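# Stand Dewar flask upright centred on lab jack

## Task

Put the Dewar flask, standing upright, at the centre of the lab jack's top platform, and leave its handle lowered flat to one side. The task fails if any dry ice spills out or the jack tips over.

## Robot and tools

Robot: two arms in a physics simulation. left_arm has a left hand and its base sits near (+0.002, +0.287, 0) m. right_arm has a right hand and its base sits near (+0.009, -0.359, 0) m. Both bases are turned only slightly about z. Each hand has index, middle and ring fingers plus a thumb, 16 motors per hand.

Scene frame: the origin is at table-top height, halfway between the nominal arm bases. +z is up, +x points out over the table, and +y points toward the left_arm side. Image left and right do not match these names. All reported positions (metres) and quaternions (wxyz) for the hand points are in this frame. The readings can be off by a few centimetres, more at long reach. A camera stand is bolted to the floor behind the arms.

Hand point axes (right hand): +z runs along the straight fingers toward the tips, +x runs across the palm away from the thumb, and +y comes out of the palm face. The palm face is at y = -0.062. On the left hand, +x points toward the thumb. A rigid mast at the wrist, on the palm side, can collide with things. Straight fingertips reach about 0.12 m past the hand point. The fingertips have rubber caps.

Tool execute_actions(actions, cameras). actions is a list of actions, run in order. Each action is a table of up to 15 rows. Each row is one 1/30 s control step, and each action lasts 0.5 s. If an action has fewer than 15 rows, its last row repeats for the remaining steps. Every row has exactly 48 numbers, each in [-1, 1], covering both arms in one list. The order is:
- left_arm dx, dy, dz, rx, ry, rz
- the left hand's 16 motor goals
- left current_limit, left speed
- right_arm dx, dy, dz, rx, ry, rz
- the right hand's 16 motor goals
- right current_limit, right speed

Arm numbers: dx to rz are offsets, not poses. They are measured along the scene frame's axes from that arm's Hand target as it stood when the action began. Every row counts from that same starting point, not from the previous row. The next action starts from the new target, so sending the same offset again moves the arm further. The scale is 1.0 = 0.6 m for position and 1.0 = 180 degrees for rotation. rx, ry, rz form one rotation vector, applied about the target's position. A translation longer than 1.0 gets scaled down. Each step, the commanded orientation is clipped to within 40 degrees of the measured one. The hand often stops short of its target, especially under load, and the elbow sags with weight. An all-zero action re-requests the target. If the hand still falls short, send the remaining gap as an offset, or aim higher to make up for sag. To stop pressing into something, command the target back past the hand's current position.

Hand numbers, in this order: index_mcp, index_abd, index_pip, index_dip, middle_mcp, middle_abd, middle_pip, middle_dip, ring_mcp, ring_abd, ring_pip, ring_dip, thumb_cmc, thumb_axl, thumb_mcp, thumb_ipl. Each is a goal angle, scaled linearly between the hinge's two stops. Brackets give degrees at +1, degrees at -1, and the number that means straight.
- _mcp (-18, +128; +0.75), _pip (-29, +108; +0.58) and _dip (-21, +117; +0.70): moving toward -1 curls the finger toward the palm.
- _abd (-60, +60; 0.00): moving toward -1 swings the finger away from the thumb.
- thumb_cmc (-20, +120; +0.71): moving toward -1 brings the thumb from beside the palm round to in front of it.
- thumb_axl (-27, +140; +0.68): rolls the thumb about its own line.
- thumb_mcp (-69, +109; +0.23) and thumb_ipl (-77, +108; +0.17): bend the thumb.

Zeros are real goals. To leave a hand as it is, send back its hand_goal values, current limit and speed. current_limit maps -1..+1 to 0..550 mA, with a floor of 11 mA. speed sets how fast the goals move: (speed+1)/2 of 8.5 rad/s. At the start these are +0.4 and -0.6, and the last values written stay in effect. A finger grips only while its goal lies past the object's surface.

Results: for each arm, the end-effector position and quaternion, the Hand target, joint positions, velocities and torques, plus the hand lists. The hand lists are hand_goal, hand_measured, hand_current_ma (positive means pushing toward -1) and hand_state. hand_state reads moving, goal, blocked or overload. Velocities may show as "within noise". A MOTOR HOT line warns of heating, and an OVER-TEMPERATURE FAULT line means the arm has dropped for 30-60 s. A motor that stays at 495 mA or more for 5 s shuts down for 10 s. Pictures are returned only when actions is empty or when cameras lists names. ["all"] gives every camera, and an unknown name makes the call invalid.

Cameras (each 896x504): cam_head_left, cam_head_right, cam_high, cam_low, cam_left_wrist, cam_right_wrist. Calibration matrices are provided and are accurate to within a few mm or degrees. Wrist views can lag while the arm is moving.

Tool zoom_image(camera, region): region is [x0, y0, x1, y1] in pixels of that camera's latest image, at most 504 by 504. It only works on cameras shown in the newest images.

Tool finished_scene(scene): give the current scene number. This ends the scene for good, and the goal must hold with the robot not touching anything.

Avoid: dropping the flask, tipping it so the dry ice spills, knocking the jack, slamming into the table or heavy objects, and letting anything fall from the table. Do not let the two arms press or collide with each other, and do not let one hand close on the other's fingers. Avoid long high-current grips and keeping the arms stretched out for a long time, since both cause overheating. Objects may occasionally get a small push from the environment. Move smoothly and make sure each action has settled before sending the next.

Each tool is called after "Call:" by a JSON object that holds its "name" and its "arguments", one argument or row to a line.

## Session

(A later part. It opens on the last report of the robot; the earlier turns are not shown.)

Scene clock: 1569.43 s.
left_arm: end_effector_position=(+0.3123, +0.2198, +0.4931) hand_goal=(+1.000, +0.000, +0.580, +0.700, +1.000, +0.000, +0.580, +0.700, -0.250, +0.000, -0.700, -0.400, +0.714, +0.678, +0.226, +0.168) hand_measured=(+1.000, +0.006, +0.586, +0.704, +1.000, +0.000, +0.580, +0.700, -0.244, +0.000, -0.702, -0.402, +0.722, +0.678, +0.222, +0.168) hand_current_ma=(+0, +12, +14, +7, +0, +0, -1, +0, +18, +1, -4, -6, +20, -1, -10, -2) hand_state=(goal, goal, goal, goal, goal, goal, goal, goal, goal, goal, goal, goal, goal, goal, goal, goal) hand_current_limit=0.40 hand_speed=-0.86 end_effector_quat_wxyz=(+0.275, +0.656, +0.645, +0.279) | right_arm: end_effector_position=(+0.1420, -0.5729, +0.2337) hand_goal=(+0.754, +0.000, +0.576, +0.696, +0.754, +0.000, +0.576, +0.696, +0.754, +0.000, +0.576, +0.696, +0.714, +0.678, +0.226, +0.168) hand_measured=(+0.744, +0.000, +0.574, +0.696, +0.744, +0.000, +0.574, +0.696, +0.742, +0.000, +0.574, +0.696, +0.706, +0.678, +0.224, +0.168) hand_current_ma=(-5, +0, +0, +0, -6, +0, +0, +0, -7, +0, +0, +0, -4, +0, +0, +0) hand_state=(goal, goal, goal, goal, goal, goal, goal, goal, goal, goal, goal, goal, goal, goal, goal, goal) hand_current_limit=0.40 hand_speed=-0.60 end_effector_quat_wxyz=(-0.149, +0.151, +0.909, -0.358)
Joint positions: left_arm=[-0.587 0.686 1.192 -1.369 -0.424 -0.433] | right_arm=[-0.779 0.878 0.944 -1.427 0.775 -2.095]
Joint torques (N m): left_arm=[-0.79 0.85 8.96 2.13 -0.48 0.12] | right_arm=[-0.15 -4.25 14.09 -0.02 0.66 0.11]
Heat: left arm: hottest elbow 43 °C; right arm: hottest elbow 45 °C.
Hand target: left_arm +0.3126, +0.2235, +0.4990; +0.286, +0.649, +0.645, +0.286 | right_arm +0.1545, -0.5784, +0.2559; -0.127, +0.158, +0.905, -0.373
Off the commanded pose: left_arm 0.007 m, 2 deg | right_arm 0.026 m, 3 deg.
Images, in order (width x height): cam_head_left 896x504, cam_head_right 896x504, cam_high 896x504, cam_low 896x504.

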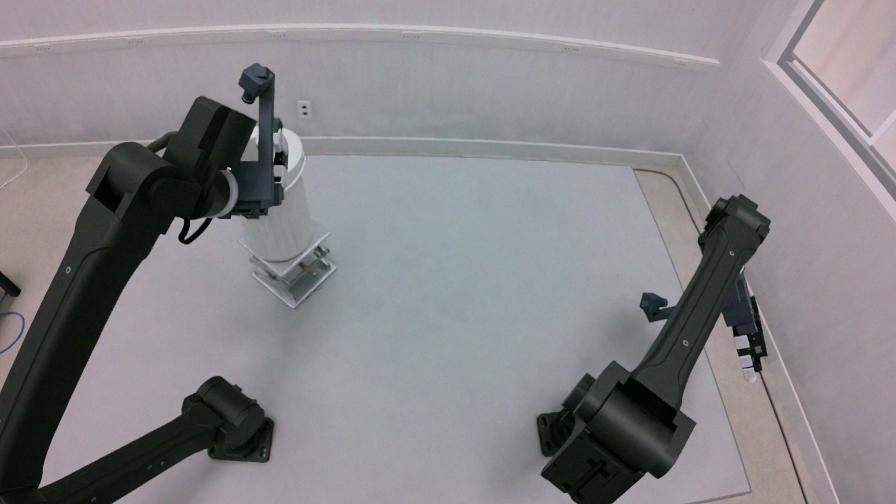

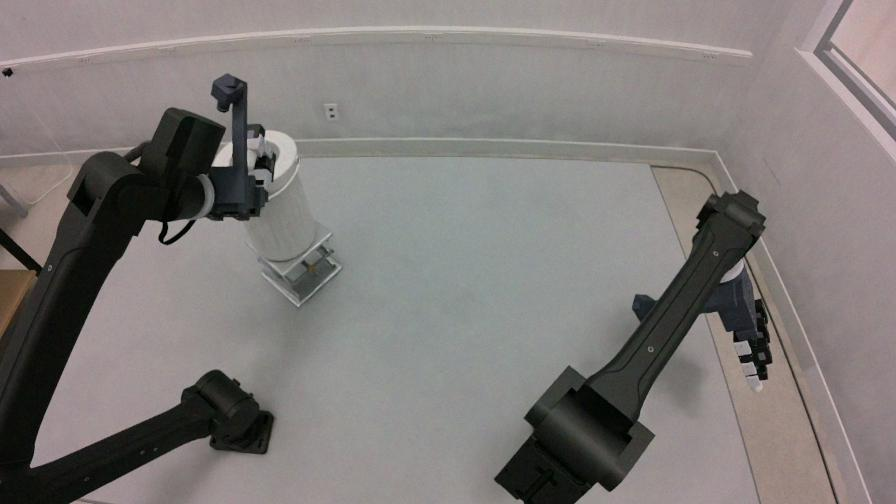

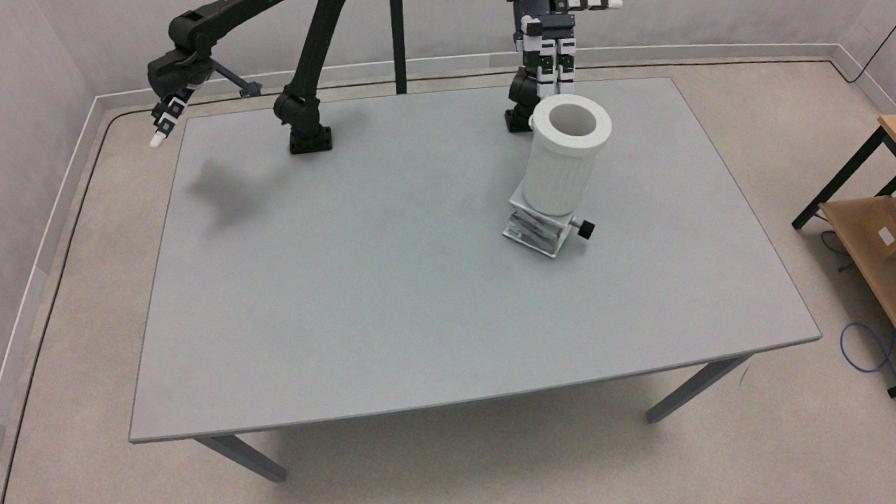

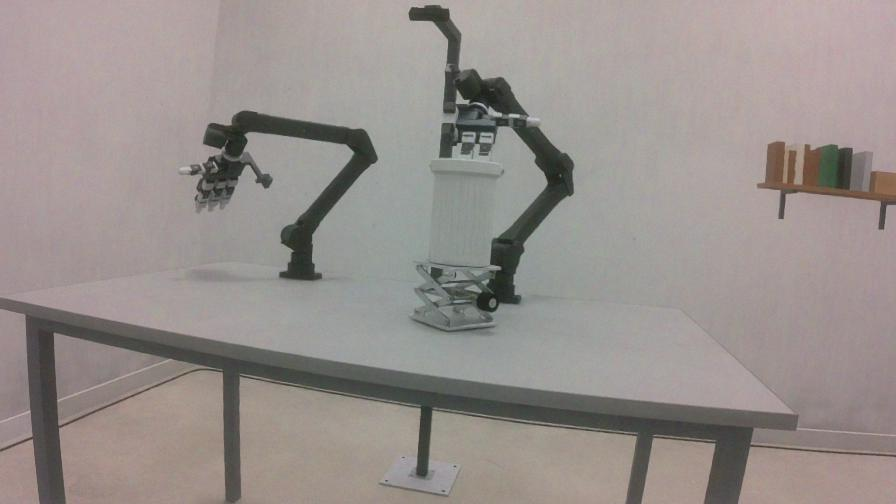

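Call:
{"name": "execute_actions", "arguments": {
  "actions": [
    [[0,-0.003,-0.018,0,0,0,1,0,0.58,0.7,1,0,0.58,0.7,-0.25,0,-0.70,-0.4,0.714,0.678,0.226,0.168,0.4,-0.86,0,0,0,0,0,0,0.754,0,0.576,0.696,0.754,0,0.576,0.696,0.754,0,0.576,0.696,0.714,0.678,0.226,0.168,0.4,-0.6]]
  ],
  "cameras": ["cam_high","cam_low","cam_head_right","cam_head_left"]
}}

Call:
{"name": "zoom_image", "arguments": {
  "camera": "cam_head_right",
  "region": [180, 90, 330, 240]
}}

Call:
{"name": "zoom_image", "arguments": {
  "camera": "cam_high",
  "region": [490, 50, 640, 250]
}}

Scene clock: 1579.53 s.
left_arm: end_effector_position=(+0.3131, +0.2195, +0.4836) hand_goal=(+1.000, +0.000, +0.580, +0.700, +1.000, +0.000, +0.580, +0.700, -0.250, +0.000, -0.700, -0.400, +0.714, +0.678, +0.226, +0.168) hand_measured=(+1.000, +0.004, +0.584, +0.704, +1.000, +0.000, +0.580, +0.700, -0.244, +0.000, -0.702, -0.402, +0.722, +0.678, +0.222, +0.168) hand_current_ma=(+0, +6, +10, +7, +0, +0, +0, +0, +18, +1, -4, -6, +20, -1, -10, -2) hand_state=(goal, goal, goal, goal, goal, goal, goal, goal, goal, goal, goal, goal, goal, goal, goal, goal) hand_current_limit=0.40 hand_speed=-0.86 end_effector_quat_wxyz=(+0.276, +0.655, +0.645, +0.280) | right_arm: end_effector_position=(+0.1420, -0.5729, +0.2337) hand_goal=(+0.754, +0.000, +0.576, +0.696, +0.754, +0.000, +0.576, +0.696, +0.754, +0.000, +0.576, +0.696, +0.714, +0.678, +0.226, +0.168) hand_measured=(+0.744, +0.000, +0.574, +0.696, +0.744, +0.000, +0.574, +0.696, +0.742, +0.000, +0.574, +0.696, +0.706, +0.678, +0.224, +0.168) hand_current_ma=(-5, +0, +0, +0, -6, +0, +0, +0, -7, +0, +0, +0, -4, +0, +0, +0) hand_state=(goal, goal, goal, goal, goal, goal, goal, goal, goal, goal, goal, goal, goal, goal, goal, goal) hand_current_limit=0.40 hand_speed=-0.60 end_effector_quat_wxyz=(-0.149, +0.151, +0.909, -0.358)
Joint positions: left_arm=[-0.587 0.675 1.16 -1.346 -0.425 -0.433] | right_arm=[-0.779 0.878 0.944 -1.427 0.775 -2.095]
Joint torques (N m): left_arm=[-1.73 0.91 8.8 2.06 -0.63 0.03] | right_arm=[0.03 -4.84 13.94 -0.01 0.69 0.11]
Heat: left arm: hottest elbow 43 °C; right arm: hottest elbow 45 °C.
Hand target: left_arm +0.3126, +0.2217, +0.4882; +0.286, +0.649, +0.645, +0.286 | right_arm +0.1545, -0.5784, +0.2559; -0.127, +0.158, +0.905, -0.373
Off the commanded pose: left_arm 0.005 m, 1 deg | right_arm 0.026 m, 3 deg.
Images, in order (width x height): cam_head_left 896x504, cam_head_right 896x504, cam_high 896x504, cam_low 896x504.

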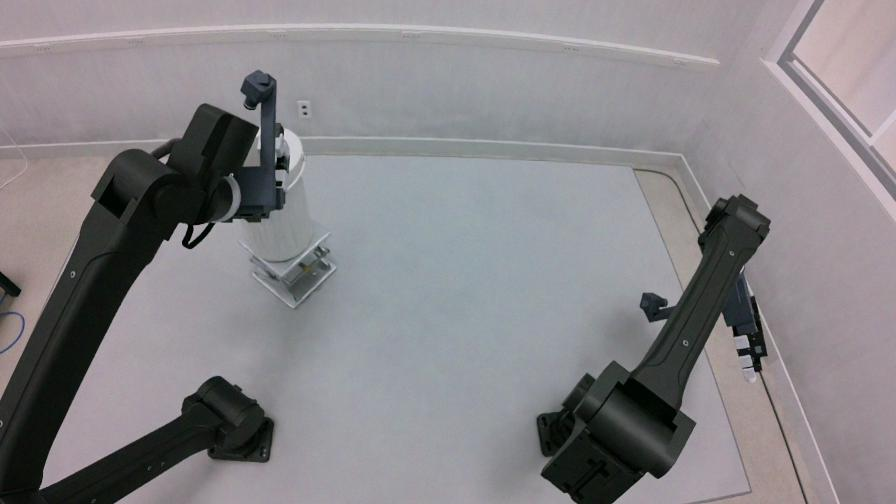

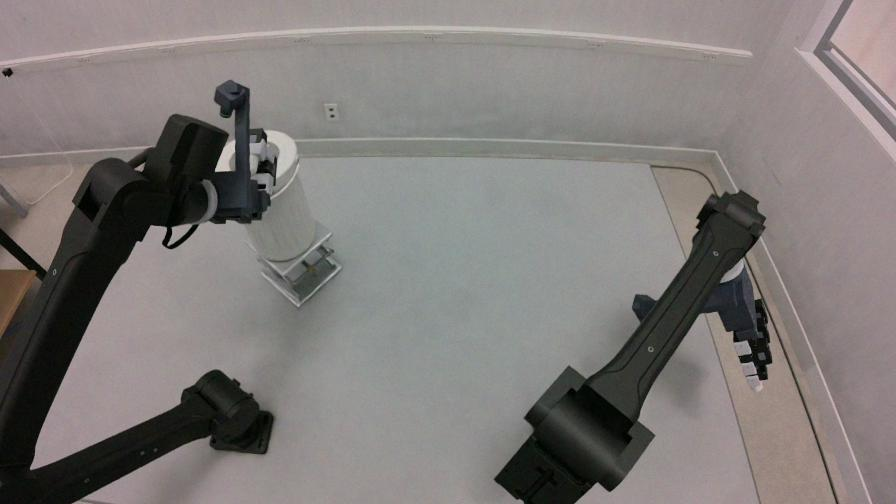

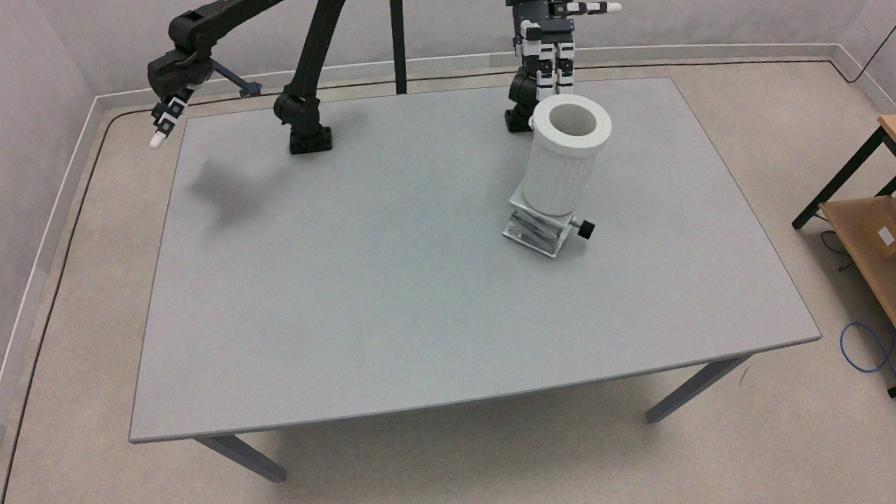

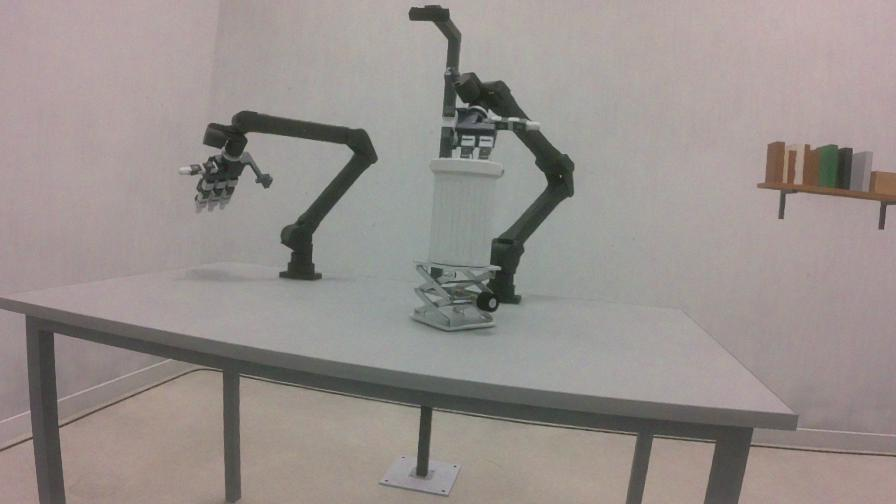

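Scaled by 3.360.

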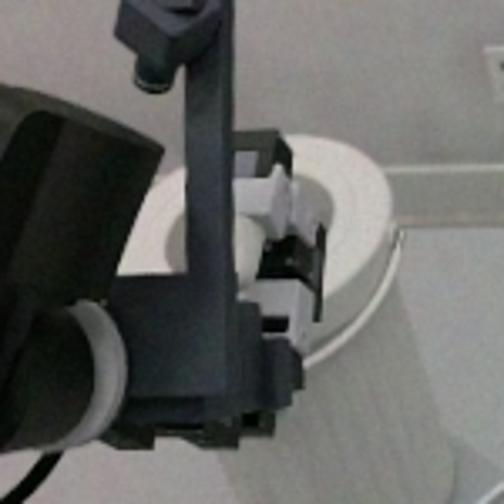

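Scaled by 2.520.

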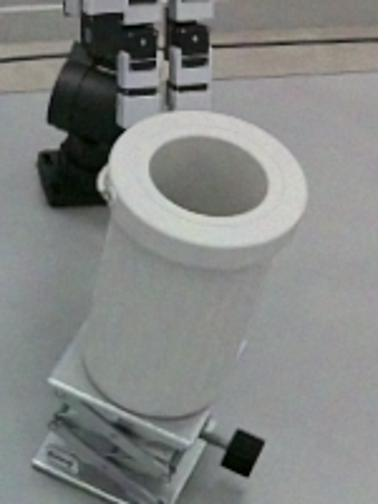

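Call:
{"name": "execute_actions", "arguments": {
  "actions": [
    [[-0.05,0,0.0,0,0,0,1,0,0.58,0.7,1,0,0.58,0.7,-0.25,0,-0.70,-0.4,0.714,0.678,0.226,0.168,0.4,-0.86,0,0,0,0,0,0,0.754,0,0.576,0.696,0.754,0,0.576,0.696,0.754,0,0.576,0.696,0.714,0.678,0.226,0.168,0.4,-0.6]],
    [[-0.05,0,0.03,0,0,0,1,0,0.58,0.7,1,0,0.58,0.7,-0.25,0,-0.70,-0.4,0.714,0.678,0.226,0.168,0.4,-0.86,0,0,0,0,0,0,0.754,0,0.576,0.696,0.754,0,0.576,0.696,0.754,0,0.576,0.696,0.714,0.678,0.226,0.168,0.4,-0.6]],
    [[-0.05,0,0.04,0,0,0,1,0,0.58,0.7,1,0,0.58,0.7,-0.25,0,-0.70,-0.4,0.714,0.678,0.226,0.168,0.4,-0.86,0,0,0,0,0,0,0.754,0,0.576,0.696,0.754,0,0.576,0.696,0.754,0,0.576,0.696,0.714,0.678,0.226,0.168,0.4,-0.6]]
  ],
  "cameras": ["all"]
}}

Call:
{"name": "zoom_image", "arguments": {
  "camera": "cam_head_right",
  "region": [180, 90, 330, 240]
}}

Call:
{"name": "zoom_image", "arguments": {
  "camera": "cam_high",
  "region": [490, 50, 640, 250]
}}

Call:
{"name": "zoom_image", "arguments": {
  "camera": "cam_low",
  "region": [400, 120, 520, 310]
}}

Scene clock: 1587.57 s.
left_arm: end_effector_position=(+0.2265, +0.2189, +0.5113) hand_goal=(+1.000, +0.000, +0.580, +0.700, +1.000, +0.000, +0.580, +0.700, -0.250, +0.000, -0.700, -0.400, +0.714, +0.678, +0.226, +0.168) hand_measured=(+1.000, +0.000, +0.582, +0.702, +1.000, +0.000, +0.580, +0.700, -0.242, +0.000, -0.702, -0.402, +0.722, +0.678, +0.222, +0.168) hand_current_ma=(+0, +0, +6, +6, +0, +0, +0, +0, +21, +1, -4, -6, +23, -1, -12, -2) hand_state=(goal, goal, goal, goal, goal, goal, goal, goal, goal, goal, goal, goal, goal, goal, goal, goal) hand_current_limit=0.40 hand_speed=-0.86 end_effector_quat_wxyz=(+0.308, +0.664, +0.622, +0.280) | right_arm: end_effector_position=(+0.1420, -0.5729, +0.2337) hand_goal=(+0.754, +0.000, +0.576, +0.696, +0.754, +0.000, +0.576, +0.696, +0.754, +0.000, +0.576, +0.696, +0.714, +0.678, +0.226, +0.168) hand_measured=(+0.744, +0.000, +0.574, +0.696, +0.744, +0.000, +0.574, +0.696, +0.742, +0.000, +0.574, +0.696, +0.706, +0.678, +0.224, +0.168) hand_current_ma=(-5, +0, +0, +0, -6, +0, +0, +0, -7, +0, +0, +0, -4, +0, +0, +0) hand_state=(goal, goal, goal, goal, goal, goal, goal, goal, goal, goal, goal, goal, goal, goal, goal, goal) hand_current_limit=0.40 hand_speed=-0.60 end_effector_quat_wxyz=(-0.149, +0.151, +0.909, -0.358)
Joint positions: left_arm=[-1.101 0.582 1.226 -1.686 -0.712 -0.856] | right_arm=[-0.779 0.878 0.944 -1.427 0.775 -2.095]
Joint torques (N m): left_arm=[-2.55 4.37 11.59 0.61 -0.96 -0.06] | right_arm=[-0.03 -4.54 14.04 0.08 0.67 0.09]
Heat: left arm: hottest elbow 43 °C; right arm: hottest elbow 45 °C.
Hand target: left_arm +0.2226, +0.2217, +0.5302; +0.286, +0.649, +0.645, +0.286 | right_arm +0.1545, -0.5784, +0.2559; -0.127, +0.158, +0.905, -0.373
Off the commanded pose: left_arm 0.020 m, 4 deg | right_arm 0.026 m, 3 deg.
joint sent to its limit (left arm) — joint 4 (wrist pitch), lower limit. The joint targets are off in position and orientation.
camera_calibration:
cam_left_wrist: T_world_to_cam=[[-0.437367, -0.760619, -0.479759, 0.482004], [-0.886694, 0.453703, 0.0890362, 0.00299727], [0.149945, 0.464341, -0.872871, 0.434543], [0, 0, 0, 1]] pos_world=[0.148313, 0.163486, 0.610279]
cam_right_wrist: T_world_to_cam=[[0.7906, 0.169853, -0.588303, 0.151261], [0.606325, -0.0829012, 0.790884, -0.364471], [0.0855627, -0.981976, -0.168528, -0.411937], [0, 0, 0, 1]] pos_world=[0.136647, -0.46042, 0.307819]

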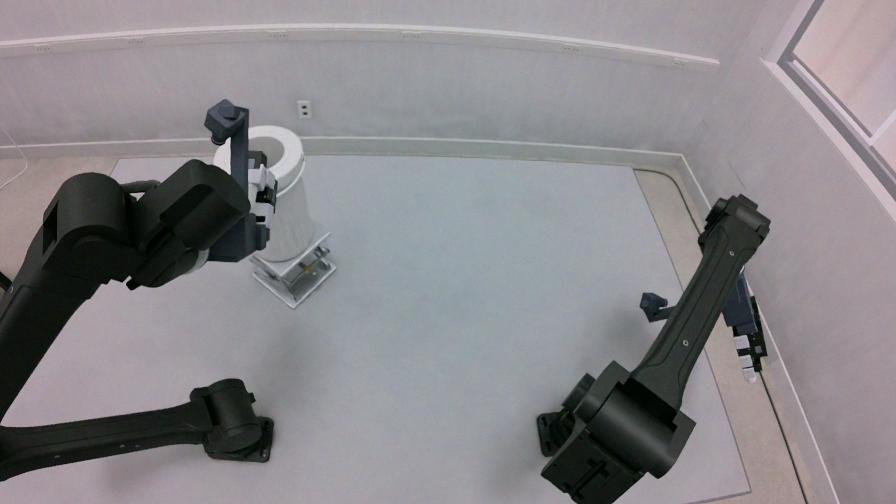

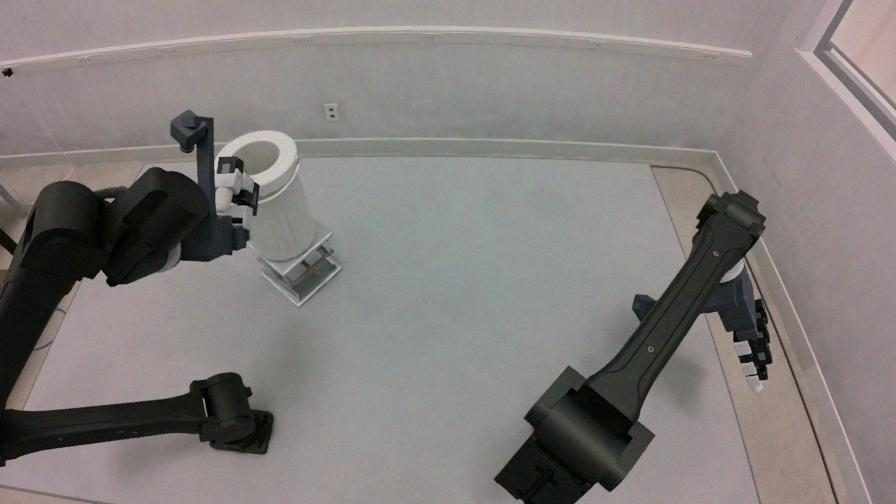

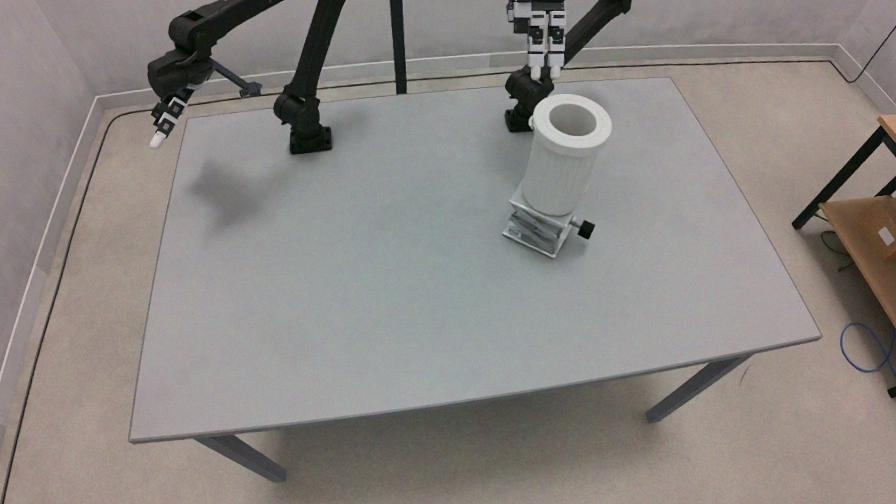

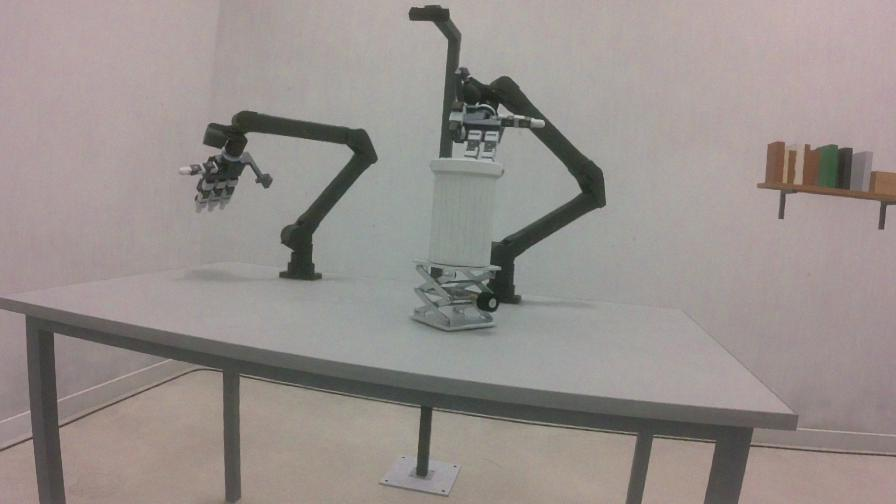

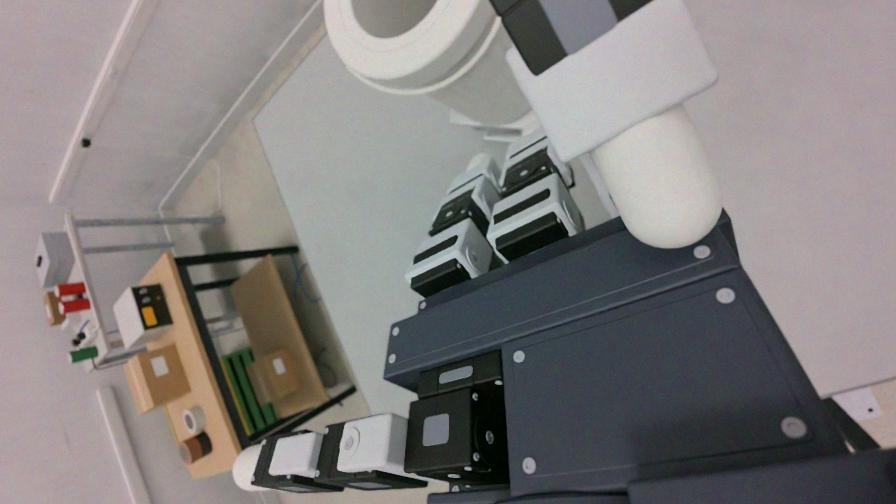

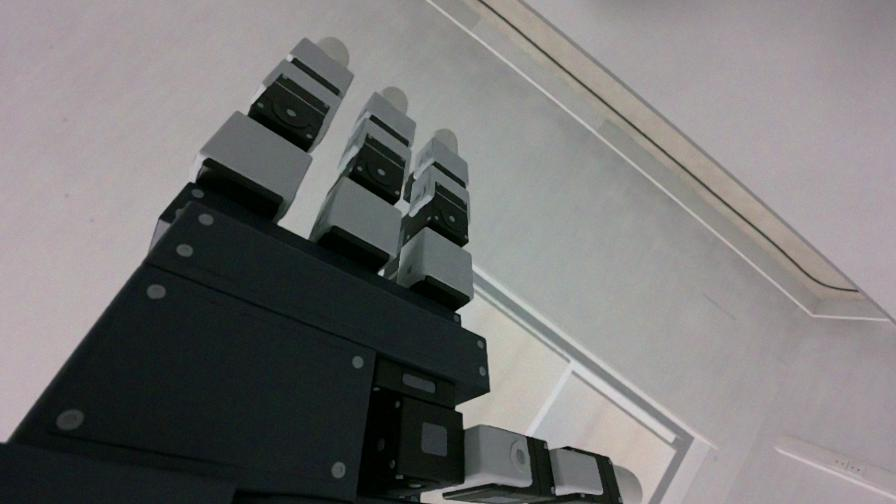

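Scaled by 3.360.

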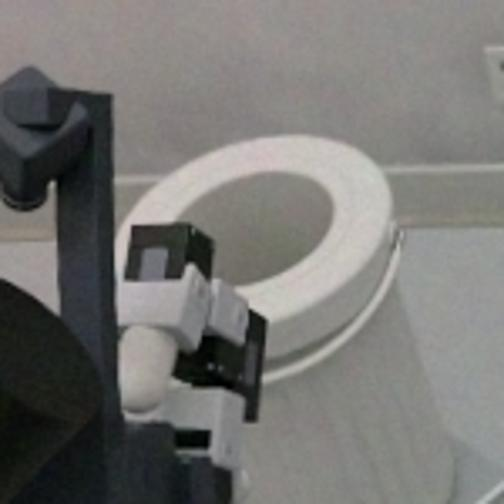

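Scaled by 2.520.

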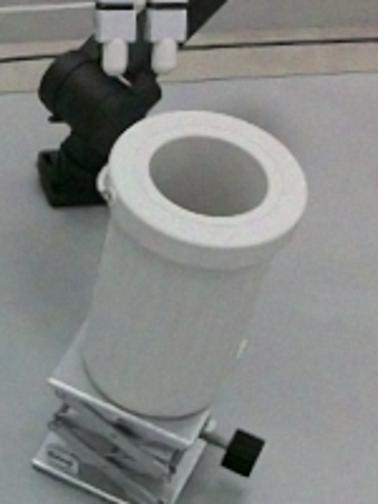

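Scaled by 2.653.

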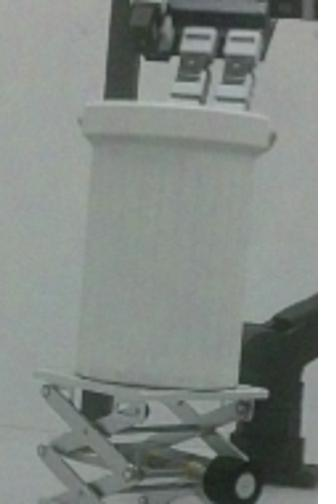

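Call:
{"name": "execute_actions", "arguments": {
  "actions": [
    [[-0.03,0.03,0.03,0,-0.04,0,1,0,0.58,0.7,1,0,0.58,0.7,-0.25,0,-0.70,-0.4,0.714,0.678,0.226,0.168,0.4,-0.86,0,0,0,0,0,0,0.754,0,0.576,0.696,0.754,0,0.576,0.696,0.754,0,0.576,0.696,0.714,0.678,0.226,0.168,0.4,-0.6]]
  ],
  "cameras": ["cam_head_left","cam_high","cam_low"]
}}

Call:
{"name": "zoom_image", "arguments": {
  "camera": "cam_head_left",
  "region": [190, 90, 350, 320]
}}

Scene clock: 1596.47 s.
left_arm: end_effector_position=(+0.2072, +0.2430, +0.5456) hand_goal=(+1.000, +0.000, +0.580, +0.700, +1.000, +0.000, +0.580, +0.700, -0.250, +0.000, -0.700, -0.400, +0.714, +0.678, +0.226, +0.168) hand_measured=(+1.000, +0.000, +0.582, +0.702, +1.000, +0.000, +0.580, +0.700, -0.242, +0.000, -0.702, -0.402, +0.724, +0.678, +0.222, +0.168) hand_current_ma=(+0, -1, +5, +6, +0, -1, +2, +0, +21, +1, -4, -6, +26, -1, -12, -2) hand_state=(goal, goal, goal, goal, goal, goal, goal, goal, goal, goal, goal, goal, goal, goal, goal, goal) hand_current_limit=0.40 hand_speed=-0.86 end_effector_quat_wxyz=(+0.382, +0.647, +0.584, +0.306) | right_arm: end_effector_position=(+0.1420, -0.5729, +0.2337) hand_goal=(+0.754, +0.000, +0.576, +0.696, +0.754, +0.000, +0.576, +0.696, +0.754, +0.000, +0.576, +0.696, +0.714, +0.678, +0.226, +0.168) hand_measured=(+0.744, +0.000, +0.574, +0.696, +0.744, +0.000, +0.574, +0.696, +0.742, +0.000, +0.574, +0.696, +0.706, +0.678, +0.224, +0.168) hand_current_ma=(-5, +0, +0, +0, -6, +0, +0, +0, -7, +0, +0, +0, -4, +0, +0, +0) hand_state=(goal, goal, goal, goal, goal, goal, goal, goal, goal, goal, goal, goal, goal, goal, goal, goal) hand_current_limit=0.40 hand_speed=-0.60 end_effector_quat_wxyz=(-0.149, +0.151, +0.909, -0.358)
Joint positions: left_arm=[-1.256 0.482 1.226 -1.689 -0.873 -0.875] | right_arm=[-0.779 0.878 0.944 -1.427 0.775 -2.095]
Joint torques (N m): left_arm=[-2.2 6.65 8.35 0.76 -0.73 0.02] | right_arm=[-0.09 -4.48 14.09 -0.03 0.69 0.09]
Heat: left arm: hottest elbow 43 °C; right arm: hottest elbow 45 °C.
Hand target: left_arm +0.2046, +0.2397, +0.5482; +0.325, +0.630, +0.626, +0.326 | right_arm +0.1545, -0.5784, +0.2559; -0.127, +0.158, +0.905, -0.373
Off the commanded pose: left_arm 0.005 m, 9 deg | right_arm 0.026 m, 3 deg.
joint sent to its limit (left arm) — joint 4 (wrist pitch), lower limit. The joint targets are off in position and orientation.
Images, in order (width x height): cam_head_left 896x504, cam_high 896x504, cam_low 896x504.

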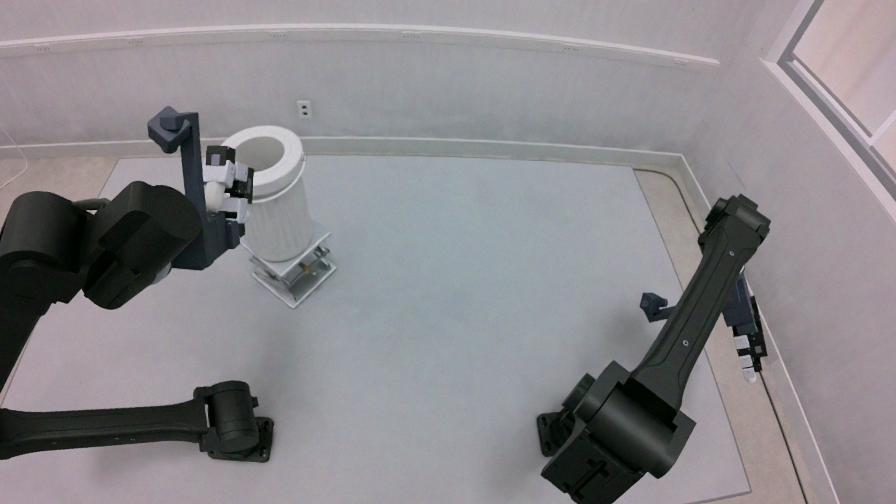

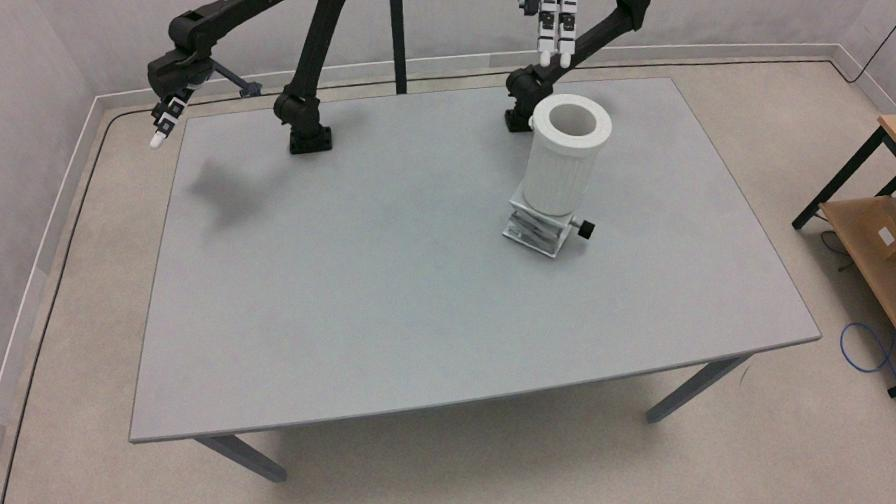

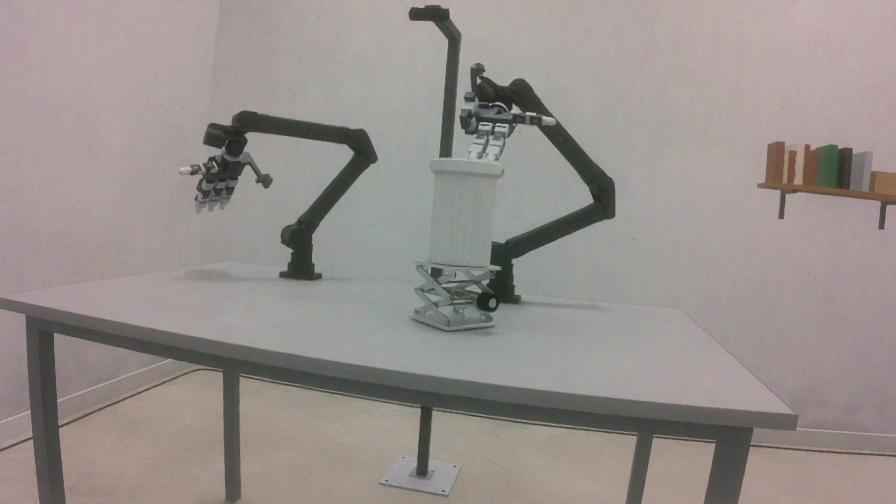

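Scaled by 2.191.

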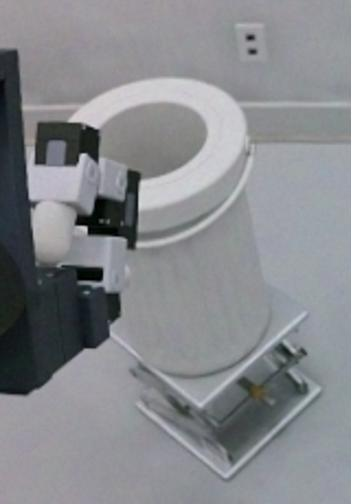

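Call:
{"name": "zoom_image", "arguments": {
  "camera": "cam_head_left",
  "region": [220, 200, 340, 310]
}}

Call:
{"name": "zoom_image", "arguments": {
  "camera": "cam_high",
  "region": [490, 150, 610, 250]
}}

Call:
{"name": "zoom_image", "arguments": {
  "camera": "cam_low",
  "region": [400, 230, 520, 310]
}}

Scaled by 4.200.

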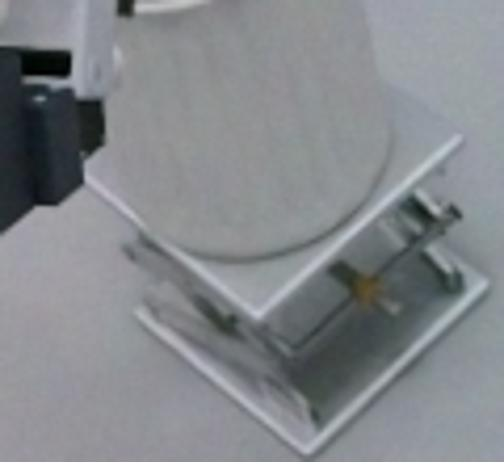

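Scaled by 4.200.

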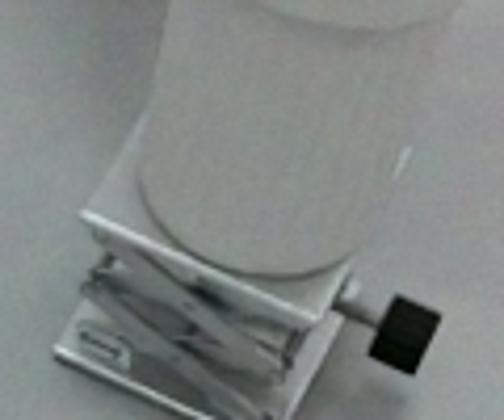

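Scaled by 4.200.

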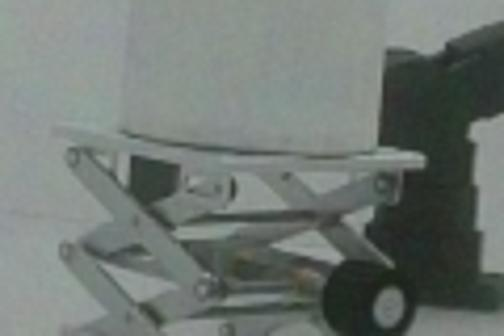

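Call:
{"name": "finished_scene", "arguments": {
  "scene": 1
}}

The scene is finished: the task was done.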